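# Lift the bone from the tray onto the table

## Task

Remove the bone from the tray and set it down on the table next to the tray, while the apple, the ball and the root all stay inside the tray.

## Robot and tools

ROBOT. There are two arms, left_arm and right_arm, each with six joints and a two-finger gripper. The scene frame has its origin at table-top height, midway between the nominal arm bases, with +z up and +x pointing out over the table. left_arm sits on the +y side (about y +0.274 m) and right_arm on the -y side (about y -0.241 m). Camera image left and right do not match arm names. Each arm reports its end_effector_position (metres) and end_effector_quat_wxyz in its own base frame, not the scene frame; these can be a few cm off, more when stretched. The reported point lies between the finger pads, just behind the tips. Fingers point along the gripper's +z axis and close along its y axis.

JOINT ORDER. Every row and every per-joint list uses this order, which differs from the physical chain: shoulder, elbow, waist, wrist pitch, wrist yaw, wrist roll. Stated ranges in radians: shoulder 0.000 to 3.142, elbow 0.000 to 3.142, waist -2.618 to 3.054, wrist pitch -1.571 to 1.571, wrist yaw -1.571 to 1.571, wrist roll -2.094 to 2.094. Real ends may differ by up to 0.059 rad. A target more than 0.059 beyond a stated end (and farther out than the present angle) gets the call refused; a target past the real end is clipped, and the result may then print "joint sent to its limit" (its absence proves nothing).

ROW FORMAT. A row is always 14 plain numbers, even if one arm is idle: left_arm's six absolute joint angles (rad, order above) plus its opening, then right_arm's six plus its opening. These are target angles, not offsets. Opening runs -1 (closed, 0 mm gap) to +1 (fully open, about 87 mm); roughly 69 mm at +0.5, 43 at 0, 18 at -0.5. To keep an arm or gripper unchanged, resend its current values from "Joint targets" / "Tool commands"; writing 0 is a real command (half-open).

TOOLS.
- execute_actions(actions, cameras): actions is a list of actions; each action is a list of up to 15 rows, one per 1/30 s step, with the last row held to fill 15 steps. An empty list just returns the current state and images. Joint targets are kept within a lead of the measured angle (0.339 rad for waist/shoulder/elbow, 2.2 for the wrist joints), and an arm's targets are scaled back if they would shift the gripper more than 200 mm, so big changes need several actions.
- move(target, speed, blend, opening_speed, blocking, cameras): target is one 14-number row or a list of up to 15 rows (absolute angles), all arms moving in step along joint paths, usually curved for the hand. speed is the top rate in rad/s of the joint with the farthest to go (0.01 to 12.57, default 0.5), one value or one per leg. blend (rad) rounds corners of a list. opening_speed (at least 0.2 per second on the -1..+1 scale) ramps the gripper. A first row's new opening is applied at the start; later rows' openings apply on arrival once everything rests. blocking=false returns after about 0.5 s while the move continues; a new move replaces it. Paths do not avoid obstacles or the other arm. The result adds a "move:" line: done, off_target (rests more than 0.035 rad off), moving, held, or fault, plus limits=held if steps were withheld.
- wait(seconds 0 to 10, cameras): lets time pass while arms hold their last command; a running move continues.
- stop(cameras): brakes a running move.
- zoom_image(camera, region): camera is cam_left_wrist or cam_right_wrist; region [x0, y0, x1, y1] in pixels, top-left origin, at most 504 by 504.
- finished_scene(scene): ends the current scene, given its number; irreversible. The goal must hold without the robot.

RESULTS. Joint positions and Joint velocities give one block per arm in the joint order, then the gripper reading (0 closed to 1 open). "within noise" means no real motion. Joint targets shows angles currently driven toward. grip_measured reports the finger position on the -1..+1 scale; it may be off by about 1 mm. Joint torques (N m, positive toward larger angles) include arm weight and friction; joints 1 to 3 wrap at ±28. "joint command not followed" means the clearance check altered some steps. Cameras: cam_left_wrist and cam_right_wrist, 672x504 each, mounted on the wrists, so their views move with the arms.

GRASPING. Close to an opening a little below the grip_measured value at first contact (about 0.04 lower gives full force, about 20 N per pad). Closing fast squeezes harder.

AVOID. Dropping the bone or releasing it while moving; fast contacts and pushing far past contact; knocking the apple, ball or root out of the tray; anything leaving or being set down off the table (instant failure); collisions or pinches between the two arms, including one gripper closing on the other's fingers. Any arm stop costs. Motors heat when holding loads, staying stretched or pressing on an unreachable pose: MOTOR HOT at 75 °C, fold-away fault at 90 °C disabling that arm, collapse at 100 °C. Objects may get brief random nudges, so check before finishing.

Each tool is called after "Call:" by a JSON object that holds its "op" and its "data", one argument or row to a line.

## Session

Call:
{"op": "execute_actions", "data": {
  "actions": []
}}

Scene clock: 0.00 s.
left_arm: end_effector_position=(+0.2920, +0.0037, +0.1366) grip_measured=+0.975 end_effector_quat_wxyz=(+0.465, -0.230, +0.849, +0.104) | right_arm: end_effector_position=(+0.1995, -0.0011, +0.3010) grip_measured=+1.000 end_effector_quat_wxyz=(+0.548, +0.083, +0.832, +0.030)
Joint names: [shoulder, elbow, waist, wrist pitch, wrist yaw, wrist roll]
Joint positions: left_arm=[1.023 0.695 -0.282 -0.408 -0.621 -0.528 0.988] | right_arm=[0.609 1.126 -0.021 -0.926 0.022 0.164 1]
Joint velocities: within noise
Joint torques (N m): no reading
Heat: left arm: 31 °C; right arm: 31 °C.
Joint targets: left_arm=[1.019 0.709 -0.282 -0.400 -0.622 -0.528] | right_arm=[0.610 1.133 -0.021 -0.925 0.022 0.163]
Tool commands: left_gripper/opening=+1.0 right_gripper/opening=+1.0

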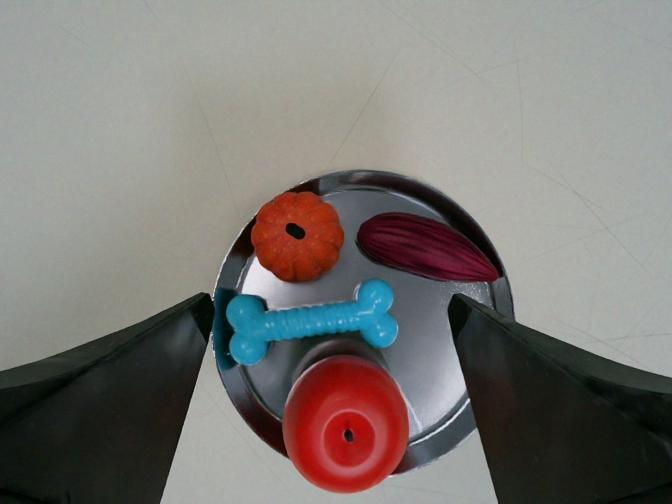

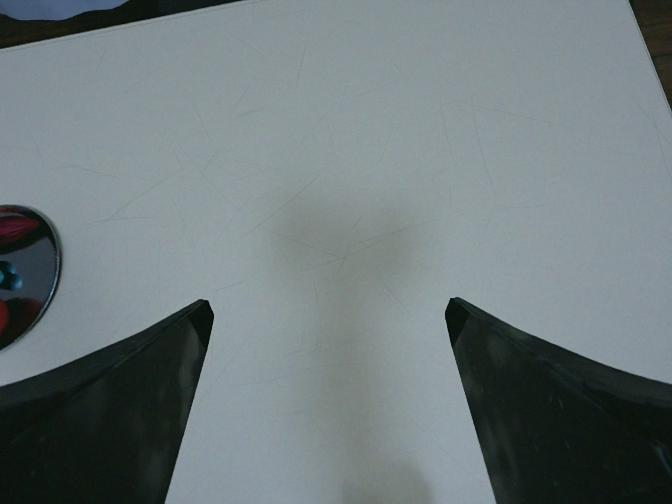

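Call:
{"op": "move", "data": {
  "target": [1.664,1.428,0.09,-1.335,0,1.04,0.1,0.610,1.133,-0.021,-0.925,0.022,0.163,1],
  "speed": 0.9,
  "cameras": ["cam_left_wrist"]
}}

Scene clock: 62.03 s.
left_arm: end_effector_position=(+0.2683, +0.0614, +0.1220) grip_measured=+0.100 end_effector_quat_wxyz=(-0.007, +0.455, +0.890, +0.006) | right_arm: end_effector_position=(+0.1995, -0.0011, +0.3010) grip_measured=+1.000 end_effector_quat_wxyz=(+0.548, +0.083, +0.832, +0.030)
Joint names: [shoulder, elbow, waist, wrist pitch, wrist yaw, wrist roll]
Joint positions: left_arm=[1.659 1.397 0.084 -1.314 -0.017 1.029 0.55] | right_arm=[0.609 1.126 -0.021 -0.926 0.022 0.164 1]
Joint torques (N m): left_arm=[-5.67 10.09 0.58 0.1 0.33 0.09] | right_arm=[2.15 6.8 0.1 1.99 0.1 -0.05]
Heat: left arm: 36 °C; right arm: 37 °C.
Joint targets: left_arm=[1.664 1.428 0.089 -1.335 0.000 1.040] | right_arm=[0.610 1.133 -0.021 -0.925 0.022 0.163]
move: done
camera_calibration:
cam_left_wrist: T_world_to_cam=[[-0.815284, -0.578995, -0.00873315, 0.256998], [-0.370545, 0.510058, 0.776233, -0.00555232], [-0.444981, 0.636086, -0.630386, 0.299277], [0, 0, 0, 1]] pos_world=[0.340642, -0.0387331, 0.195214]
Images, in order (width x height): cam_left_wrist 672x504.

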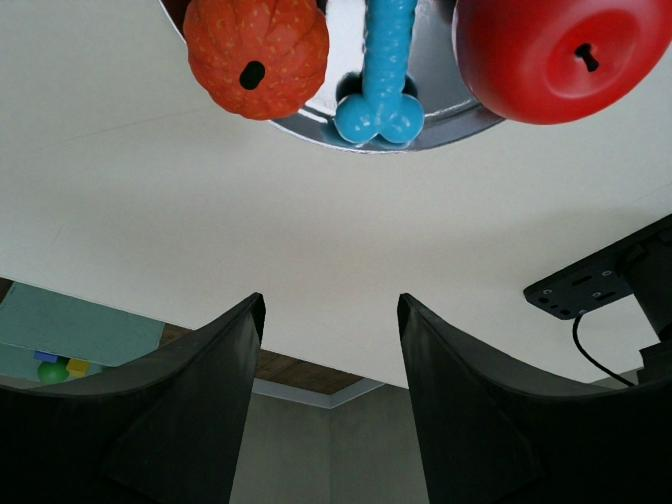

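Call:
{"op": "move", "data": {
  "target": [
    [1.664,1.428,-0.052,-1.335,0,0.925,0,0.610,1.133,-0.021,-0.925,0.022,0.163,1],
    [1.699,1.186,-0.052,-1.058,0,0.925,0,0.610,1.133,-0.021,-0.925,0.022,0.163,1]
  ],
  "speed": 0.5,
  "cameras": ["cam_left_wrist"]
}}

Scene clock: 77.43 s.
left_arm: end_effector_position=(+0.2688, +0.0186, +0.0603) grip_measured=+0.000 end_effector_quat_wxyz=(-0.011, +0.478, +0.878, +0.000) | right_arm: end_effector_position=(+0.1995, -0.0011, +0.3010) grip_measured=+1.000 end_effector_quat_wxyz=(+0.548, +0.083, +0.832, +0.030)
Joint names: [shoulder, elbow, waist, wrist pitch, wrist yaw, wrist roll]
Joint positions: left_arm=[1.698 1.191 -0.062 -1.084 -0.009 0.934 0.5] | right_arm=[0.609 1.126 -0.021 -0.926 0.022 0.164 1]
Joint torques (N m): left_arm=[-6.05 6 0.01 0.61 0.27 -0.17] | right_arm=[2.19 6.83 0.13 2 0.11 -0.05]
Heat: left arm: 37 °C; right arm: 38 °C.
Joint targets: left_arm=[1.700 1.185 -0.062 -1.058 0.000 0.925] | right_arm=[0.610 1.133 -0.021 -0.925 0.022 0.163]
move: done
camera_calibration:
cam_left_wrist: T_world_to_cam=[[-0.8438, -0.536636, 0.00483204, 0.23812], [-0.33443, 0.532852, 0.77732, 0.0542341], [-0.419713, 0.654286, -0.629087, 0.280551], [0, 0, 0, 1]] pos_world=[0.336814, -0.0846759, 0.133183]
Images, in order (width x height): cam_left_wrist 672x504.

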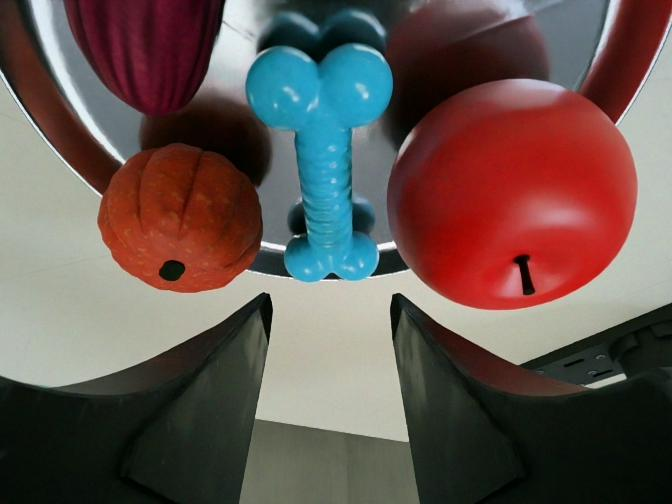

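Call:
{"op": "move", "data": {
  "target": [1.743,1.112,-0.047,-0.93,0,0.915,-0.2,0.610,1.133,-0.021,-0.925,0.022,0.163,1],
  "speed": 0.3,
  "cameras": ["cam_left_wrist"]
}}

Scene clock: 97.47 s.
left_arm: end_effector_position=(+0.2740, +0.0202, +0.0319) grip_measured=-0.200 end_effector_quat_wxyz=(-0.003, +0.470, +0.883, +0.004) | right_arm: end_effector_position=(+0.1995, -0.0011, +0.3010) grip_measured=+1.000 end_effector_quat_wxyz=(+0.548, +0.083, +0.832, +0.030)
Joint names: [shoulder, elbow, waist, wrist pitch, wrist yaw, wrist roll]
Joint positions: left_arm=[1.737 1.12 -0.054 -0.957 -0.009 0.924 0.4] | right_arm=[0.609 1.126 -0.021 -0.926 0.022 0.164 1]
Joint torques (N m): left_arm=[-6.09 5.67 0.73 0.61 0.25 -0.16] | right_arm=[2.17 6.82 0.1 1.99 0.1 -0.06]
Heat: left arm: 35 °C; right arm: 38 °C.
Joint targets: left_arm=[1.742 1.113 -0.046 -0.930 0.000 0.915] | right_arm=[0.610 1.133 -0.021 -0.925 0.022 0.163]
move: done
camera_calibration:
cam_left_wrist: T_world_to_cam=[[-0.83424, -0.551332, -0.00874439, 0.241634], [-0.356674, 0.527467, 0.771079, 0.0835999], [-0.420508, 0.646384, -0.63668, 0.264469], [0, 0, 0, 1]] pos_world=[0.34261, -0.0818239, 0.106033]
Images, in order (width x height): cam_left_wrist 672x504.

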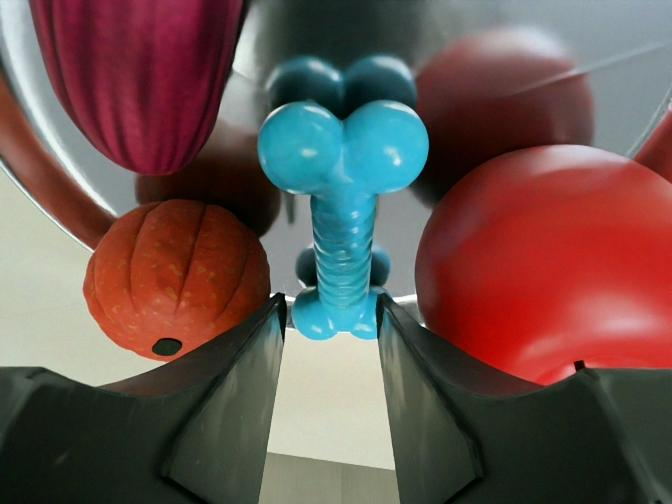

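Call:
{"op": "move", "data": {
  "target": [1.759,1.052,-0.045,-0.854,0,0.915,-0.25,0.610,1.133,-0.021,-0.925,0.022,0.163,1],
  "speed": 0.12,
  "cameras": ["cam_left_wrist"]
}}

Scene clock: 106.63 s.
left_arm: end_effector_position=(+0.2701, +0.0232, +0.0138) grip_measured=-0.250 end_effector_quat_wxyz=(-0.003, +0.465, +0.885, +0.004) | right_arm: end_effector_position=(+0.1995, -0.0011, +0.3010) grip_measured=+1.000 end_effector_quat_wxyz=(+0.548, +0.083, +0.832, +0.030)
Joint names: [shoulder, elbow, waist, wrist pitch, wrist yaw, wrist roll]
Joint positions: left_arm=[1.753 1.061 -0.043 -0.881 -0.009 0.923 0.375] | right_arm=[0.609 1.126 -0.021 -0.926 0.022 0.164 1]
Joint torques (N m): left_arm=[-6.01 5.41 0.58 0.64 0.27 -0.13] | right_arm=[2.14 6.87 0.05 1.99 0.1 -0.06]
Heat: left arm: 35 °C; right arm: 38 °C.
Joint targets: left_arm=[1.759 1.052 -0.036 -0.854 0.000 0.915] | right_arm=[0.610 1.133 -0.021 -0.925 0.022 0.163]
move: done
camera_calibration:
cam_left_wrist: T_world_to_cam=[[-0.827598, -0.561254, -0.00868106, 0.23831], [-0.362886, 0.523168, 0.771109, 0.096271], [-0.428246, 0.641318, -0.636644, 0.251631], [0, 0, 0, 1]] pos_world=[0.33992, -0.0779891, 0.0880326]
Images, in order (width x height): cam_left_wrist 672x504.

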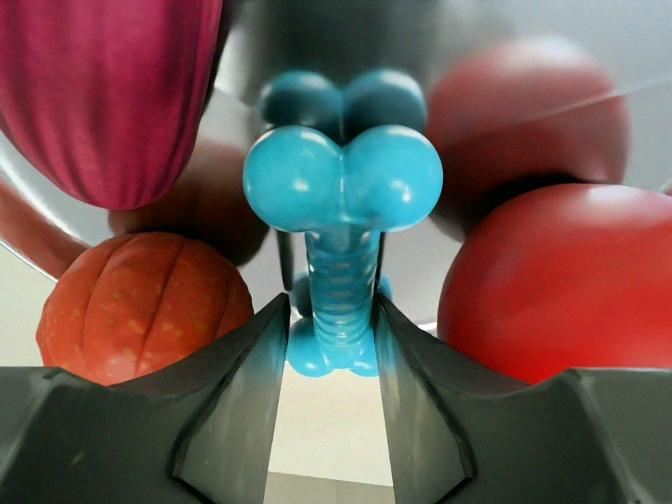

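Call:
{"op": "move", "data": {
  "target": [1.759,1.052,-0.036,-0.854,0,0.915,-0.75,0.610,1.133,-0.021,-0.925,0.022,0.163,1],
  "opening_speed": 0.4,
  "cameras": ["cam_left_wrist"]
}}

Scene clock: 110.37 s.
left_arm: end_effector_position=(+0.2706, +0.0232, +0.0138) grip_measured=-0.513 end_effector_quat_wxyz=(-0.002, +0.464, +0.886, +0.004) | right_arm: end_effector_position=(+0.1995, -0.0011, +0.3010) grip_measured=+1.000 end_effector_quat_wxyz=(+0.548, +0.083, +0.832, +0.030)
Joint names: [shoulder, elbow, waist, wrist pitch, wrist yaw, wrist roll]
Joint positions: left_arm=[1.753 1.061 -0.043 -0.879 -0.009 0.923 0.244] | right_arm=[0.609 1.126 -0.021 -0.926 0.022 0.164 1]
Joint torques (N m): left_arm=[-6.02 5.5 0.65 0.65 0.27 -0.13] | right_arm=[2.15 6.84 0.08 1.99 0.1 -0.07]
Heat: left arm: 34 °C; right arm: 38 °C.
Joint targets: left_arm=[1.759 1.052 -0.036 -0.854 0.000 0.915] | right_arm=[0.610 1.133 -0.021 -0.925 0.022 0.163]
move: done
camera_calibration:
cam_left_wrist: T_world_to_cam=[[-0.827361, -0.561576, -0.0102622, 0.238673], [-0.364597, 0.523077, 0.770363, 0.097051], [-0.42725, 0.64111, -0.637523, 0.251526], [0, 0, 0, 1]] pos_world=[0.340318, -0.0779879, 0.0880384]
Images, in order (width x height): cam_left_wrist 672x504.

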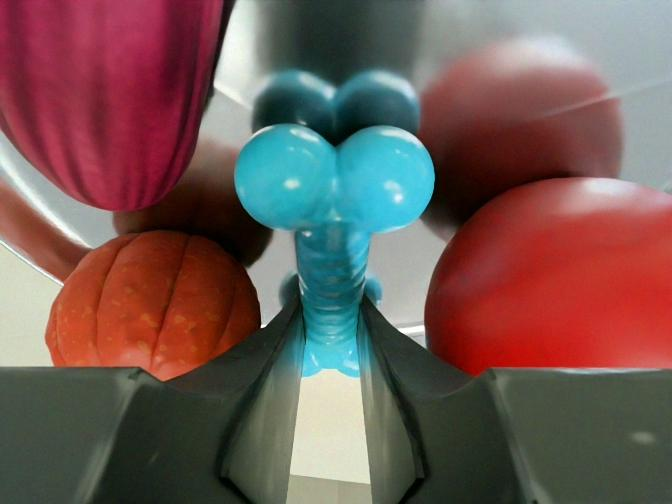

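Call:
{"op": "move", "data": {
  "target": [
    [1.743,1.112,-0.036,-0.93,0,0.915,-0.65,0.610,1.133,-0.021,-0.925,0.022,0.163,1],
    [1.699,1.186,-0.036,-1.058,0,0.915,-0.65,0.610,1.133,-0.021,-0.925,0.022,0.163,1],
    [1.664,1.428,-0.036,-1.335,0,0.915,-0.65,0.610,1.133,-0.021,-0.925,0.022,0.163,1],
    [1.664,1.428,0.56,-1.335,0,0.915,-0.65,0.610,1.133,-0.021,-0.925,0.022,0.163,1]
  ],
  "speed": [0.15,0.25,0.4,0.5],
  "blend": [0.02,0.02,0.05,0],
  "cameras": ["cam_left_wrist"]
}}

Scene clock: 128.30 s.
left_arm: end_effector_position=(+0.2104, +0.1720, +0.1143) grip_measured=-0.513 end_effector_quat_wxyz=(-0.015, +0.181, +0.983, -0.009) | right_arm: end_effector_position=(+0.1995, -0.0011, +0.3010) grip_measured=+1.000 end_effector_quat_wxyz=(+0.548, +0.083, +0.832, +0.030)
Joint names: [shoulder, elbow, waist, wrist pitch, wrist yaw, wrist roll]
Joint positions: left_arm=[1.69 1.398 0.558 -1.314 -0.007 0.923 0.244] | right_arm=[0.609 1.126 -0.021 -0.926 0.022 0.164 1]
Joint torques (N m): left_arm=[-8.79 9.95 0.24 0.03 0.25 -0.14] | right_arm=[2.17 6.82 0.12 2 0.11 -0.04]
Heat: left arm: 34 °C; right arm: 39 °C.
Joint targets: left_arm=[1.664 1.428 0.559 -1.335 0.000 0.915] | right_arm=[0.610 1.133 -0.021 -0.925 0.022 0.163]
move: done
camera_calibration:
cam_left_wrist: T_world_to_cam=[[-0.364374, -0.931075, 0.0182157, 0.236288], [-0.575283, 0.240431, 0.78182, 0.0113633], [-0.732312, 0.274396, -0.623239, 0.320147], [0, 0, 0, 1]] pos_world=[0.327082, 0.129423, 0.18634]
Images, in order (width x height): cam_left_wrist 672x504.

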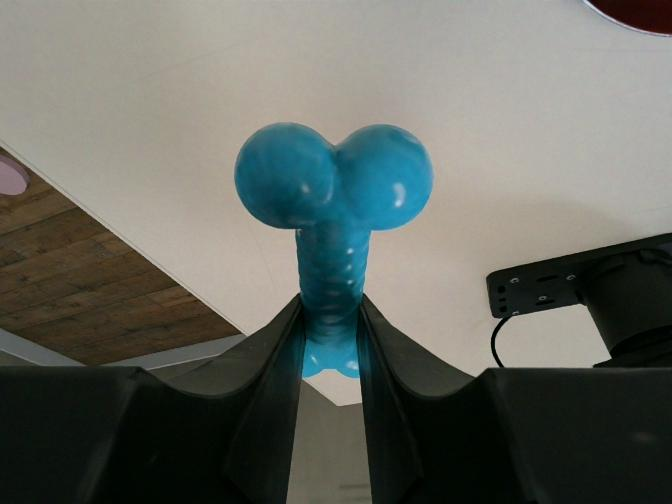

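Call:
{"op": "move", "data": {
  "target": [
    [1.699,1.186,0.56,-1.058,0,0.915,-0.65,0.610,1.133,-0.021,-0.925,0.022,0.163,1],
    [1.753,1.073,0.56,-0.88,0,0.915,-0.65,0.610,1.133,-0.021,-0.925,0.022,0.163,1]
  ],
  "speed": [0.4,0.12],
  "blend": [0.03,0],
  "cameras": ["cam_left_wrist"]
}}

Scene clock: 134.47 s.
left_arm: end_effector_position=(+0.2107, +0.1722, +0.0192) grip_measured=-0.513 end_effector_quat_wxyz=(-0.004, +0.181, +0.983, +0.001) | right_arm: end_effector_position=(+0.1995, -0.0011, +0.3010) grip_measured=+1.000 end_effector_quat_wxyz=(+0.548, +0.083, +0.832, +0.030)
Joint names: [shoulder, elbow, waist, wrist pitch, wrist yaw, wrist roll]
Joint positions: left_arm=[1.748 1.079 0.558 -0.905 -0.007 0.923 0.244] | right_arm=[0.609 1.126 -0.021 -0.926 0.022 0.164 1]
Joint torques (N m): left_arm=[-6.24 5.63 0.28 0.6 0.25 -0.13] | right_arm=[2.14 6.87 0.09 1.99 0.1 -0.05]
Heat: left arm: 34 °C; right arm: 39 °C.
Joint targets: left_arm=[1.752 1.073 0.560 -0.880 0.000 0.915] | right_arm=[0.610 1.133 -0.021 -0.925 0.022 0.163]
move: done
camera_calibration:
cam_left_wrist: T_world_to_cam=[[-0.364572, -0.931152, -0.00653089, 0.238827], [-0.595601, 0.227792, 0.770305, 0.092543], [-0.715784, 0.284722, -0.637642, 0.256034], [0, 0, 0, 1]] pos_world=[0.325453, 0.128405, 0.0935313]
Images, in order (width x height): cam_left_wrist 672x504.

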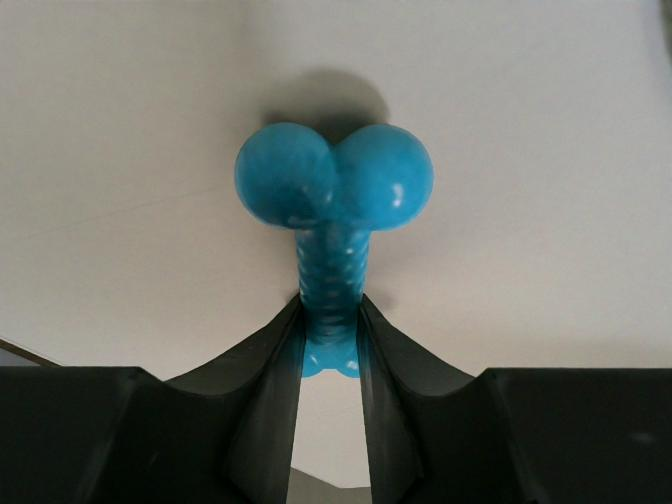

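Lower ~8 mm more, slowly.

Call:
{"op": "move", "data": {
  "target": [1.7605,1.045,0.56,-0.845,0,0.915,-0.65,0.610,1.133,-0.021,-0.925,0.022,0.163,1],
  "speed": 0.04,
  "cameras": ["cam_left_wrist"]
}}

Scene clock: 137.53 s.
left_arm: end_effector_position=(+0.2093, +0.1713, +0.0127) grip_measured=-0.513 end_effector_quat_wxyz=(-0.004, +0.181, +0.983, +0.001) | right_arm: end_effector_position=(+0.1995, -0.0011, +0.3010) grip_measured=+1.000 end_effector_quat_wxyz=(+0.548, +0.083, +0.832, +0.030)
Joint names: [shoulder, elbow, waist, wrist pitch, wrist yaw, wrist roll]
Joint positions: left_arm=[1.754 1.058 0.558 -0.879 -0.007 0.923 0.244] | right_arm=[0.609 1.126 -0.021 -0.926 0.022 0.164 1]
Joint torques (N m): left_arm=[-5.9 5.15 0.29 0.72 0.24 -0.11] | right_arm=[2.14 6.79 0.08 1.99 0.11 -0.06]
Heat: left arm: 34 °C; right arm: 39 °C.
Joint targets: left_arm=[1.761 1.046 0.560 -0.845 0.000 0.915] | right_arm=[0.610 1.133 -0.021 -0.925 0.022 0.163]
move: done
camera_calibration:
cam_left_wrist: T_world_to_cam=[[-0.364601, -0.931146, -0.00578119, 0.237509], [-0.595003, 0.228195, 0.770648, 0.0967623], [-0.716267, 0.284419, -0.637235, 0.251281], [0, 0, 0, 1]] pos_world=[0.324154, 0.127605, 0.0869286]
Images, in order (width x height): cam_left_wrist 672x504.

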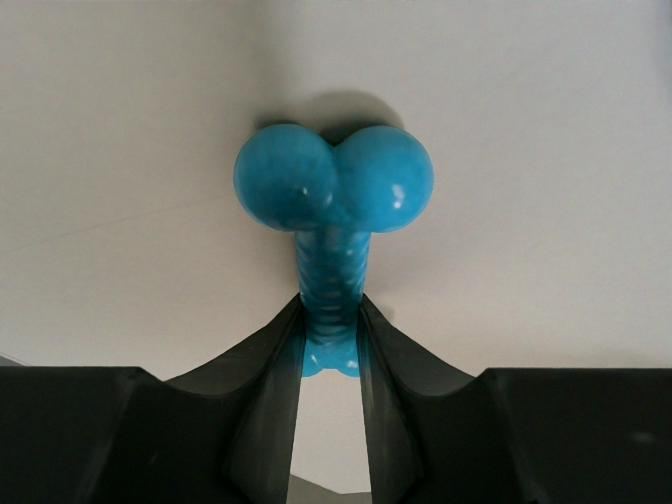

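Call:
{"op": "move", "data": {
  "target": [1.764,1.03,0.56,-0.828,0,0.915,-0.65,0.610,1.133,-0.021,-0.925,0.022,0.163,1],
  "speed": 0.03,
  "cameras": ["cam_left_wrist"]
}}

Scene clock: 140.90 s.
left_arm: end_effector_position=(+0.2090, +0.1711, +0.0120) grip_measured=-0.513 end_effector_quat_wxyz=(-0.004, +0.181, +0.983, +0.001) | right_arm: end_effector_position=(+0.1995, -0.0011, +0.3010) grip_measured=+1.000 end_effector_quat_wxyz=(+0.548, +0.083, +0.832, +0.030)
Joint names: [shoulder, elbow, waist, wrist pitch, wrist yaw, wrist roll]
Joint positions: left_arm=[1.754 1.054 0.558 -0.876 -0.007 0.923 0.244] | right_arm=[0.609 1.126 -0.021 -0.926 0.022 0.164 1]
Joint torques (N m): left_arm=[-5.6 3.74 0.18 0.88 0.24 -0.13] | right_arm=[2.17 6.82 0.09 2 0.11 -0.06]
Heat: left arm: 34 °C; right arm: 39 °C.
Joint targets: left_arm=[1.764 1.029 0.560 -0.828 0.000 0.915] | right_arm=[0.610 1.133 -0.021 -0.925 0.022 0.163]
move: off_target (left_arm); left_arm: the wrist pitch is farthest, 0.048 rad from its target
camera_calibration:
cam_left_wrist: T_world_to_cam=[[-0.364601, -0.931146, -0.00578119, 0.237209], [-0.595003, 0.228195, 0.770648, 0.0971689], [-0.716267, 0.284419, -0.637235, 0.250677], [0, 0, 0, 1]] pos_world=[0.323854, 0.127405, 0.0862286]
Images, in order (width x height): cam_left_wrist 672x504.

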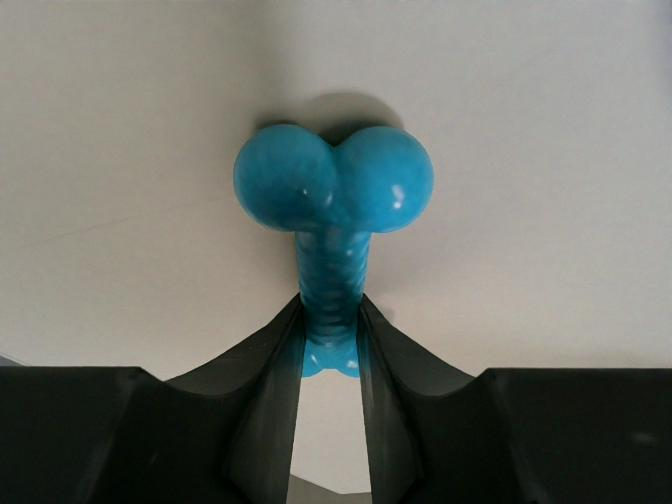

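Contact. Ease slightly and open, then rise.

Call:
{"op": "move", "data": {
  "target": [1.7605,1.045,0.56,-0.845,0,0.915,-0.1,0.610,1.133,-0.021,-0.925,0.022,0.163,1],
  "speed": 0.05,
  "opening_speed": 0.3,
  "cameras": ["cam_left_wrist"]
}}

Call:
{"op": "move", "data": {
  "target": [
    [1.743,1.112,0.56,-0.93,0,0.915,-0.1,0.610,1.133,-0.021,-0.925,0.022,0.163,1],
    [1.699,1.186,0.56,-1.058,0,0.915,-0.1,0.610,1.133,-0.021,-0.925,0.022,0.163,1],
    [1.664,1.428,0.56,-1.335,0,0.915,-0.1,0.610,1.133,-0.021,-0.925,0.022,0.163,1]
  ],
  "speed": [0.2,0.4,0.5],
  "blend": [0.02,0.02,0],
  "cameras": ["cam_left_wrist"]
}}

Scene clock: 147.87 s.
left_arm: end_effector_position=(+0.2100, +0.1717, +0.0119) grip_measured=-0.100 end_effector_quat_wxyz=(-0.003, +0.181, +0.983, +0.003) | right_arm: end_effector_position=(+0.1995, -0.0011, +0.3010) grip_measured=+1.000 end_effector_quat_wxyz=(+0.548, +0.083, +0.832, +0.030)
Joint names: [shoulder, elbow, waist, wrist pitch, wrist yaw, wrist roll]
Joint positions: left_arm=[1.754 1.054 0.558 -0.871 -0.007 0.923 0.45] | right_arm=[0.609 1.126 -0.021 -0.926 0.022 0.164 1]
Joint torques (N m): left_arm=[-6.05 5.3 0.25 0.64 0.24 -0.13] | right_arm=[2.14 6.86 0.09 1.99 0.12 -0.06]
Heat: left arm: 34 °C; right arm: 39 °C.
Joint targets: left_arm=[1.760 1.045 0.560 -0.845 0.000 0.915] | right_arm=[0.610 1.133 -0.021 -0.925 0.022 0.163]
move: done
camera_calibration:
cam_left_wrist: T_world_to_cam=[[-0.364481, -0.931163, -0.00943441, 0.238206], [-0.597972, 0.226271, 0.768916, 0.0986643], [-0.713851, 0.285897, -0.639281, 0.250374], [0, 0, 0, 1]] pos_world=[0.32455, 0.127903, 0.086442]
Images, in order (width x height): cam_left_wrist 672x504.

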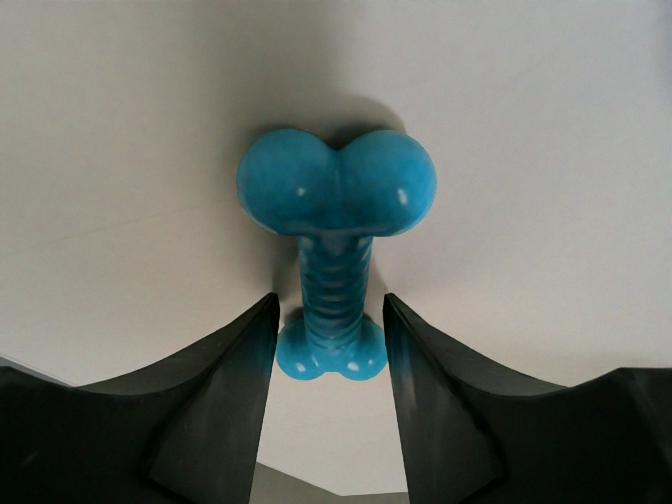

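Scene clock: 149.93 s.
left_arm: end_effector_position=(+0.2109, +0.1723, +0.1162) grip_measured=-0.100 end_effector_quat_wxyz=(-0.013, +0.181, +0.983, -0.007) | right_arm: end_effector_position=(+0.1995, -0.0011, +0.3010) grip_measured=+1.000 end_effector_quat_wxyz=(+0.548, +0.083, +0.832, +0.030)
Joint names: [shoulder, elbow, waist, wrist pitch, wrist yaw, wrist roll]
Joint positions: left_arm=[1.685 1.401 0.558 -1.314 -0.007 0.923 0.45] | right_arm=[0.609 1.126 -0.021 -0.926 0.022 0.164 1]
Joint torques (N m): left_arm=[-8.39 9.61 0.16 0.05 0.22 -0.14] | right_arm=[2.18 6.86 0.02 2.01 0.1 -0.05]
Heat: left arm: 34 °C; right arm: 39 °C.
Joint targets: left_arm=[1.664 1.428 0.560 -1.335 0.000 0.915] | right_arm=[0.610 1.133 -0.021 -0.925 0.022 0.163]
move: done
camera_calibration:
cam_left_wrist: T_world_to_cam=[[-0.364485, -0.931123, 0.012689, 0.237455], [-0.579905, 0.237621, 0.77926, 0.0119388], [-0.728602, 0.27667, -0.626572, 0.320756], [0, 0, 0, 1]] pos_world=[0.327176, 0.129519, 0.18866]
Images, in order (width x height): cam_left_wrist 672x504.

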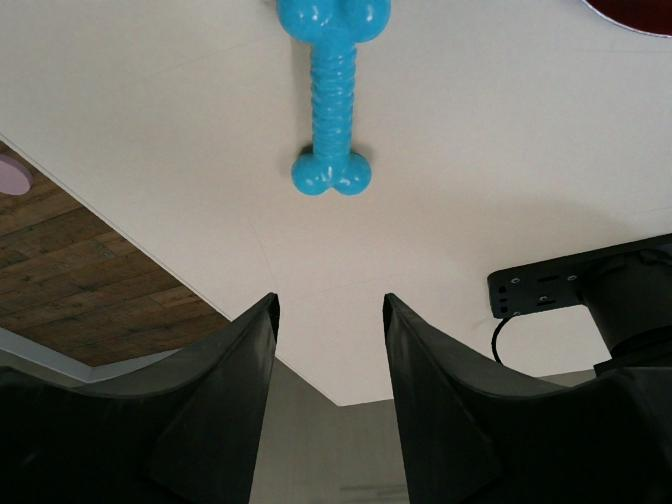

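Call:
{"op": "finished_scene", "data": {
  "scene": 1
}}

The scene is finished: the task was done.


## Next scene

The same job, from a new start.

Call:
{"op": "execute_actions", "data": {
  "actions": []
}}

Scene clock: 0.00 s.
left_arm: end_effector_position=(+0.2558, -0.0375, +0.2975) grip_measured=+0.975 end_effector_quat_wxyz=(+0.408, -0.083, +0.892, -0.178) | right_arm: end_effector_position=(+0.2102, -0.0141, +0.2834) grip_measured=+1.000 end_effector_quat_wxyz=(+0.538, +0.015, +0.816, +0.211)
Joint names: [shoulder, elbow, waist, wrist pitch, wrist yaw, wrist roll]
Joint positions: left_arm=[1.032 1.38 0.122 -1.044 0.347 -0.226 0.988] | right_arm=[0.81 1.089 -0.848 -1.056 -1.076 -0.319 1]
Joint velocities: within noise
Joint torques (N m): no reading
Heat: left arm: 27 °C; right arm: 28 °C.
Joint targets: left_arm=[1.029 1.392 0.122 -1.034 0.347 -0.225] | right_arm=[0.809 1.097 -0.848 -1.055 -1.076 -0.320]
Tool commands: left_gripper/opening=+1.0 right_gripper/opening=+1.0
camera_calibration:
cam_left_wrist: T_world_to_cam=[[0.00119432, -0.926857, 0.375412, -0.145097], [-0.999929, 0.00333515, 0.0114153, 0.27356], [-0.0118324, -0.375399, -0.926788, 0.406669], [0, 0, 0, 1]] pos_world=[0.278526, 0.0172665, 0.428245]
cam_right_wrist: T_world_to_cam=[[0.198468, -0.911281, -0.360802, 0.0488622], [-0.946788, -0.0830872, -0.310949, 0.309377], [0.253384, 0.403316, -0.87928, 0.345384], [0, 0, 0, 1]] pos_world=[0.195702, -0.0690662, 0.417519]

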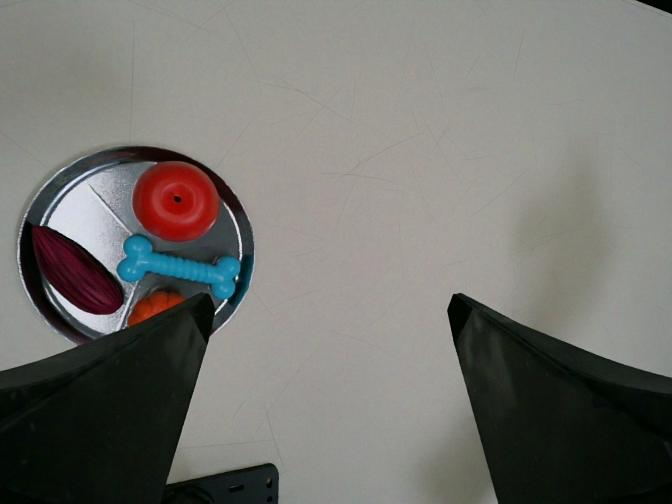

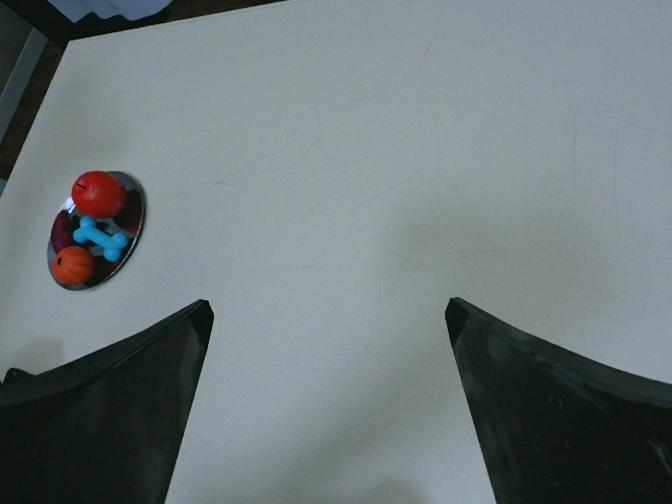

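Call:
{"op": "move", "data": {
  "target": [
    [1.551,1.311,0.13,-1.325,0,-1.193,-0.1,0.809,1.097,-0.848,-1.055,-1.076,-0.320,1],
    [1.603,1.032,0.13,-0.99,0,-1.193,-0.1,0.809,1.097,-0.848,-1.055,-1.076,-0.320,1]
  ],
  "speed": [0.9,0.4],
  "cameras": ["cam_left_wrist"]
}}

Scene clock: 17.07 s.
left_arm: end_effector_position=(+0.2526, -0.0107, +0.0489) grip_measured=-0.100 end_effector_quat_wxyz=(-0.007, -0.607, +0.794, -0.005) | right_arm: end_effector_position=(+0.2102, -0.0141, +0.2834) grip_measured=+1.000 end_effector_quat_wxyz=(+0.538, +0.015, +0.816, +0.211)
Joint names: [shoulder, elbow, waist, wrist pitch, wrist yaw, wrist roll]
Joint positions: left_arm=[1.599 1.038 0.122 -1.016 0.016 -1.183 0.45] | right_arm=[0.81 1.089 -0.848 -1.056 -1.076 -0.319 1]
Joint torques (N m): left_arm=[-5.09 5.91 0.8 0.56 -0.06 -0.15] | right_arm=[0.12 7.25 0.05 1.43 -0.24 -0.08]
Heat: left arm: 28 °C; right arm: 30 °C.
Joint targets: left_arm=[1.603 1.031 0.130 -0.990 0.000 -1.193] | right_arm=[0.809 1.097 -0.848 -1.055 -1.076 -0.320]
move: done
camera_calibration:
cam_left_wrist: T_world_to_cam=[[0.962828, -0.270066, -0.00522246, -0.24425], [-0.166262, -0.607767, 0.776515, 0.0186485], [-0.212884, -0.746782, -0.630077, 0.218644], [0, 0, 0, 1]] pos_world=[0.284817, 0.10865, 0.122006]
Images, in order (width x height): cam_left_wrist 672x504.

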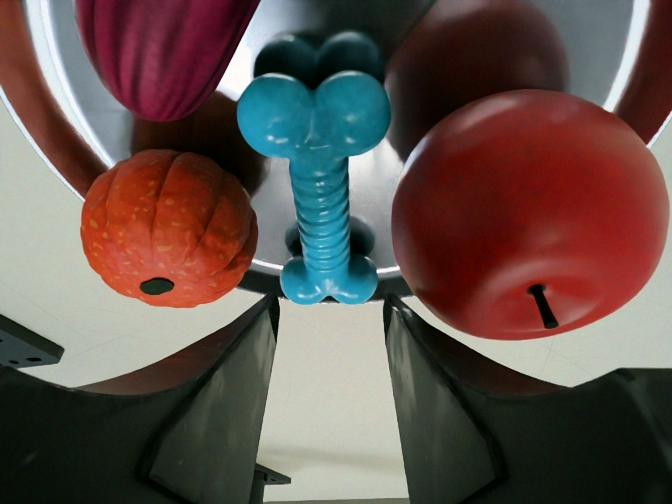

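Call:
{"op": "move", "data": {
  "target": [
    [1.588,1.017,0.121,-0.99,0,-1.193,-0.22,0.809,1.097,-0.848,-1.055,-1.076,-0.320,1],
    [1.646,0.922,0.121,-0.839,0,-1.193,-0.22,0.809,1.097,-0.848,-1.055,-1.076,-0.320,1]
  ],
  "speed": [0.2,0.15],
  "cameras": ["cam_left_wrist"]
}}

Scene clock: 30.80 s.
left_arm: end_effector_position=(+0.2484, -0.0109, +0.0141) grip_measured=-0.220 end_effector_quat_wxyz=(-0.008, -0.608, +0.794, -0.004) | right_arm: end_effector_position=(+0.2102, -0.0141, +0.2834) grip_measured=+1.000 end_effector_quat_wxyz=(+0.538, +0.015, +0.816, +0.211)
Joint names: [shoulder, elbow, waist, wrist pitch, wrist yaw, wrist roll]
Joint positions: left_arm=[1.639 0.93 0.122 -0.87 0.015 -1.184 0.39] | right_arm=[0.81 1.089 -0.848 -1.056 -1.076 -0.319 1]
Joint torques (N m): left_arm=[-4.85 5.48 0.02 0.68 -0.09 -0.13] | right_arm=[0.14 7.23 0.08 1.42 -0.25 -0.07]
Heat: left arm: 29 °C; right arm: 31 °C.
Joint targets: left_arm=[1.646 0.923 0.121 -0.839 0.000 -1.193] | right_arm=[0.809 1.097 -0.848 -1.055 -1.076 -0.320]
move: done
camera_calibration:
cam_left_wrist: T_world_to_cam=[[0.962912, -0.269707, -0.0076748, -0.240442], [-0.164349, -0.608846, 0.776077, 0.044281], [-0.213986, -0.746033, -0.630591, 0.195885], [0, 0, 0, 1]] pos_world=[0.280719, 0.108248, 0.0873127]
Images, in order (width x height): cam_left_wrist 672x504.

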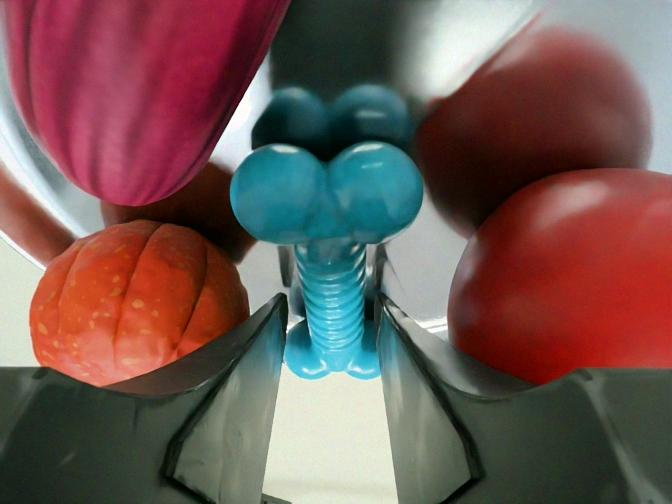

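Call:
{"op": "move", "data": {
  "target": [1.646,0.922,0.121,-0.839,0,-1.193,-0.72,0.809,1.097,-0.848,-1.055,-1.076,-0.320,1],
  "opening_speed": 0.5,
  "cameras": ["cam_left_wrist"]
}}

Call:
{"op": "move", "data": {
  "target": [
    [1.588,1.017,0.121,-0.99,0,-1.193,-0.65,0.809,1.097,-0.848,-1.055,-1.076,-0.320,1],
    [1.536,1.296,0.121,-1.32,0,-1.193,-0.65,0.809,1.097,-0.848,-1.055,-1.076,-0.320,1],
    [1.536,1.296,-0.48,-1.32,0,-1.193,-0.65,0.809,1.097,-0.848,-1.055,-1.076,-0.320,1],
    [1.588,1.017,-0.48,-0.99,0,-1.193,-0.65,0.809,1.097,-0.848,-1.055,-1.076,-0.320,1]
  ],
  "speed": [0.2,0.4,0.6,0.4],
  "blend": [0.02,0.05,0.05,0],
  "cameras": ["cam_left_wrist"]
}}

Scene clock: 40.30 s.
left_arm: end_effector_position=(+0.2500, -0.0107, +0.0140) grip_measured=-0.510 end_effector_quat_wxyz=(-0.005, -0.608, +0.794, -0.006) | right_arm: end_effector_position=(+0.2102, -0.0141, +0.2834) grip_measured=+1.000 end_effector_quat_wxyz=(+0.538, +0.015, +0.816, +0.211)
Joint names: [shoulder, elbow, waist, wrist pitch, wrist yaw, wrist roll]
Joint positions: left_arm=[1.639 0.93 0.122 -0.864 0.015 -1.184 0.245] | right_arm=[0.81 1.089 -0.848 -1.056 -1.076 -0.319 1]
Joint torques (N m): left_arm=[-4.92 5.37 0.09 0.63 -0.06 -0.16] | right_arm=[0.14 7.31 0.01 1.43 -0.25 -0.07]
Heat: left arm: 29 °C; right arm: 31 °C.
Joint targets: left_arm=[1.646 0.922 0.121 -0.839 0.000 -1.193] | right_arm=[0.809 1.097 -0.848 -1.055 -1.076 -0.320]
move: done
camera_calibration:
cam_left_wrist: T_world_to_cam=[[0.963157, -0.268936, -0.00164947, -0.242021], [-0.168881, -0.609574, 0.774532, 0.0459047], [-0.209305, -0.745717, -0.632533, 0.195184], [0, 0, 0, 1]] pos_world=[0.281709, 0.108446, 0.0875064]
Images, in order (width x height): cam_left_wrist 672x504.

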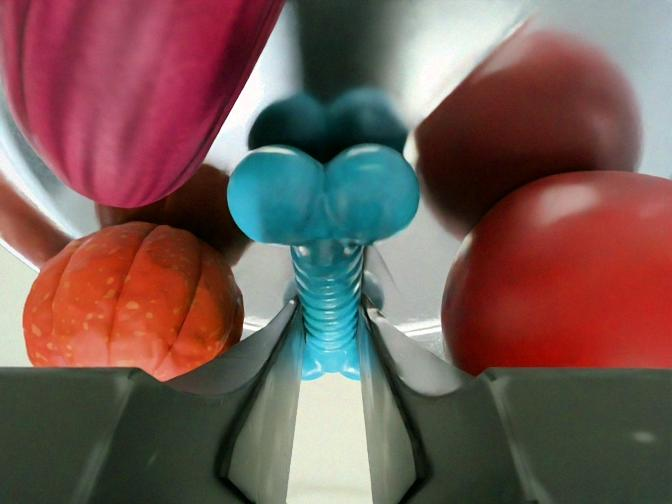

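Scene clock: 44.37 s.
left_arm: end_effector_position=(+0.1975, -0.1506, +0.0480) grip_measured=-0.510 end_effector_quat_wxyz=(-0.006, -0.340, +0.940, +0.000) | right_arm: end_effector_position=(+0.2102, -0.0141, +0.2834) grip_measured=+1.000 end_effector_quat_wxyz=(+0.538, +0.015, +0.816, +0.211)
Joint names: [shoulder, elbow, waist, wrist pitch, wrist yaw, wrist roll]
Joint positions: left_arm=[1.586 1.021 -0.49 -1.015 0.008 -1.184 0.245] | right_arm=[0.81 1.089 -0.848 -1.056 -1.076 -0.319 1]
Joint torques (N m): left_arm=[-5.24 6.06 -0.06 0.58 -0.02 -0.13] | right_arm=[0.13 7.32 0.05 1.42 -0.25 -0.07]
Heat: left arm: 29 °C; right arm: 31 °C.
Joint targets: left_arm=[1.588 1.016 -0.493 -0.990 0.000 -1.193] | right_arm=[0.809 1.097 -0.848 -1.055 -1.076 -0.320]
move: done
camera_calibration:
cam_left_wrist: T_world_to_cam=[[0.633742, -0.773477, -0.0101603, -0.239523], [-0.486396, -0.408669, 0.772275, 0.0186092], [-0.601489, -0.484481, -0.635207, 0.218254], [0, 0, 0, 1]] pos_world=[0.292125, -0.0719207, 0.121831]
Images, in order (width x height): cam_left_wrist 672x504.

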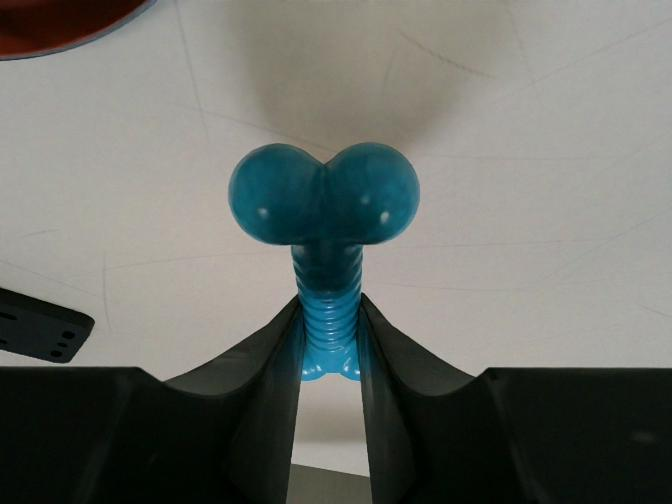

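Call:
{"op": "move", "data": {
  "target": [
    [1.634,0.948,-0.49,-0.875,0,-1.193,-0.65,0.809,1.097,-0.848,-1.055,-1.076,-0.320,1],
    [1.65,0.907,-0.49,-0.823,0,-1.193,-0.65,0.809,1.097,-0.848,-1.055,-1.076,-0.320,1]
  ],
  "speed": [0.2,0.04],
  "blend": [0.01,0],
  "cameras": ["cam_left_wrist"]
}}

Scene clock: 54.43 s.
left_arm: end_effector_position=(+0.1975, -0.1506, +0.0124) grip_measured=-0.510 end_effector_quat_wxyz=(-0.006, -0.340, +0.940, +0.000) | right_arm: end_effector_position=(+0.2102, -0.0141, +0.2834) grip_measured=+1.000 end_effector_quat_wxyz=(+0.538, +0.015, +0.816, +0.211)
Joint names: [shoulder, elbow, waist, wrist pitch, wrist yaw, wrist roll]
Joint positions: left_arm=[1.641 0.926 -0.49 -0.863 0.008 -1.184 0.245] | right_arm=[0.81 1.089 -0.848 -1.056 -1.076 -0.319 1]
Joint torques (N m): left_arm=[-4.66 4.42 0.05 0.75 -0.01 -0.14] | right_arm=[0.1 7.27 0.08 1.42 -0.26 -0.07]
Heat: left arm: 29 °C; right arm: 32 °C.
Joint targets: left_arm=[1.651 0.908 -0.490 -0.823 0.000 -1.193] | right_arm=[0.809 1.097 -0.848 -1.055 -1.076 -0.320]
move: off_target (left_arm); left_arm: the wrist pitch is farthest, 0.040 rad from its target
camera_calibration:
cam_left_wrist: T_world_to_cam=[[0.633766, -0.773467, -0.00942804, -0.239888], [-0.486884, -0.408356, 0.772133, 0.0460768], [-0.60107, -0.484762, -0.635391, 0.19558], [0, 0, 0, 1]] pos_world=[0.292024, -0.0719202, 0.0864304]
Images, in order (width x height): cam_left_wrist 672x504.

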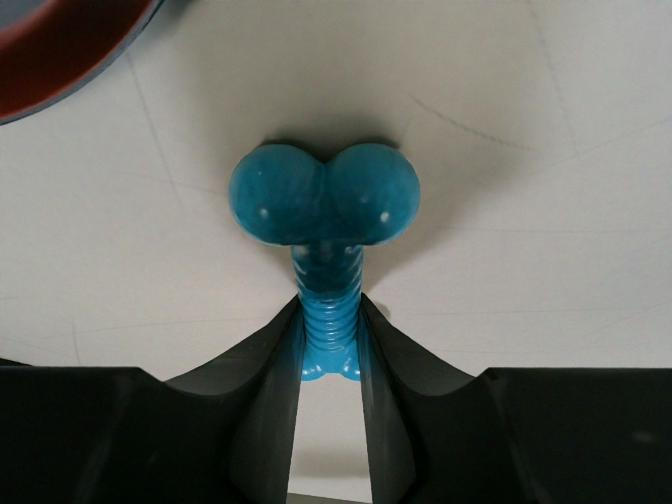

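In contact, as before.

Call:
{"op": "move", "data": {
  "target": [1.648,0.915,-0.49,-0.834,0,-1.193,-0.15,0.809,1.097,-0.848,-1.055,-1.076,-0.320,1],
  "speed": 0.05,
  "opening_speed": 0.35,
  "cameras": ["cam_left_wrist"]
}}

Call:
{"op": "move", "data": {
  "target": [
    [1.588,1.017,-0.49,-0.99,0,-1.193,-0.15,0.809,1.097,-0.848,-1.055,-1.076,-0.320,1],
    [1.536,1.296,-0.49,-1.32,0,-1.193,-0.15,0.809,1.097,-0.848,-1.055,-1.076,-0.320,1]
  ],
  "speed": [0.25,0.5],
  "blend": [0.02,0],
  "cameras": ["cam_left_wrist"]
}}

Scene clock: 59.87 s.
left_arm: end_effector_position=(+0.1979, -0.1508, +0.0120) grip_measured=-0.150 end_effector_quat_wxyz=(-0.005, -0.340, +0.940, -0.001) | right_arm: end_effector_position=(+0.2102, -0.0141, +0.2834) grip_measured=+1.000 end_effector_quat_wxyz=(+0.538, +0.015, +0.816, +0.211)
Joint names: [shoulder, elbow, waist, wrist pitch, wrist yaw, wrist roll]
Joint positions: left_arm=[1.641 0.924 -0.49 -0.859 0.008 -1.184 0.425] | right_arm=[0.81 1.089 -0.848 -1.056 -1.076 -0.319 1]
Joint torques (N m): left_arm=[-4.85 5.18 0.21 0.6 -0.02 -0.15] | right_arm=[0.14 7.28 0.06 1.43 -0.25 -0.07]
Heat: left arm: 29 °C; right arm: 32 °C.
Joint targets: left_arm=[1.648 0.913 -0.490 -0.834 0.000 -1.193] | right_arm=[0.809 1.097 -0.848 -1.055 -1.076 -0.320]
move: done
camera_calibration:
cam_left_wrist: T_world_to_cam=[[0.633771, -0.773489, -0.00695284, -0.240372], [-0.488723, -0.407378, 0.771487, 0.0470787], [-0.599569, -0.485548, -0.636207, 0.195093], [0, 0, 0, 1]] pos_world=[0.292321, -0.0720188, 0.0861279]
Images, in order (width x height): cam_left_wrist 672x504.

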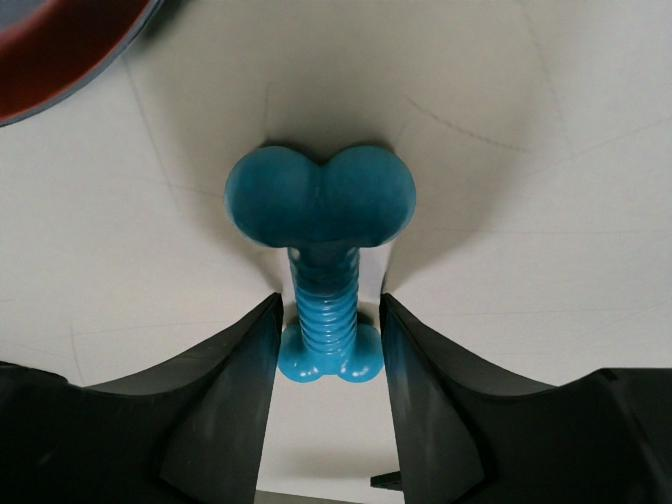

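Scene clock: 61.90 s.
left_arm: end_effector_position=(+0.2007, -0.1523, +0.1170) grip_measured=-0.150 end_effector_quat_wxyz=(-0.008, -0.340, +0.940, +0.002) | right_arm: end_effector_position=(+0.2102, -0.0141, +0.2834) grip_measured=+1.000 end_effector_quat_wxyz=(+0.538, +0.015, +0.816, +0.211)
Joint names: [shoulder, elbow, waist, wrist pitch, wrist yaw, wrist roll]
Joint positions: left_arm=[1.555 1.269 -0.49 -1.298 0.008 -1.184 0.425] | right_arm=[0.81 1.089 -0.848 -1.056 -1.076 -0.319 1]
Joint torques (N m): left_arm=[-6.94 9.59 0.09 0.06 0.01 -0.14] | right_arm=[0.1 7.27 0.08 1.42 -0.25 -0.07]
Heat: left arm: 29 °C; right arm: 32 °C.
Joint targets: left_arm=[1.536 1.296 -0.490 -1.320 0.000 -1.193] | right_arm=[0.809 1.097 -0.848 -1.055 -1.076 -0.320]
move: done
camera_calibration:
cam_left_wrist: T_world_to_cam=[[0.633649, -0.773487, -0.0143683, -0.241686], [-0.483282, -0.410276, 0.773377, -0.034926], [-0.604093, -0.483106, -0.633783, 0.263808], [0, 0, 0, 1]] pos_world=[0.295629, -0.0738231, 0.190735]
Images, in order (width x height): cam_left_wrist 672x504.

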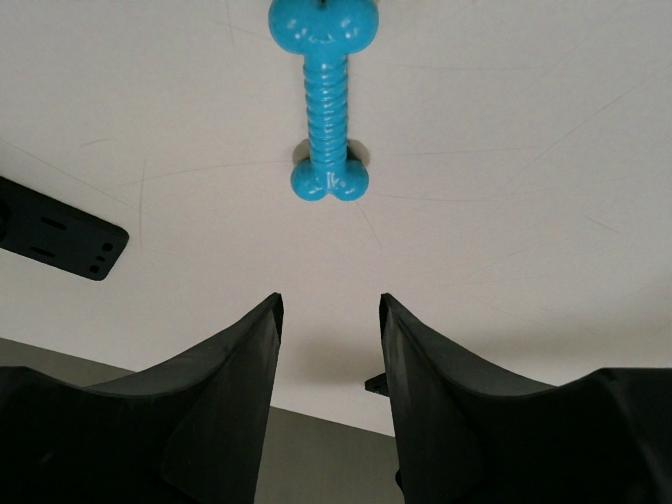

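Call:
{"op": "finished_scene", "data": {
  "scene": 2
}}

The scene is finished: the task was done.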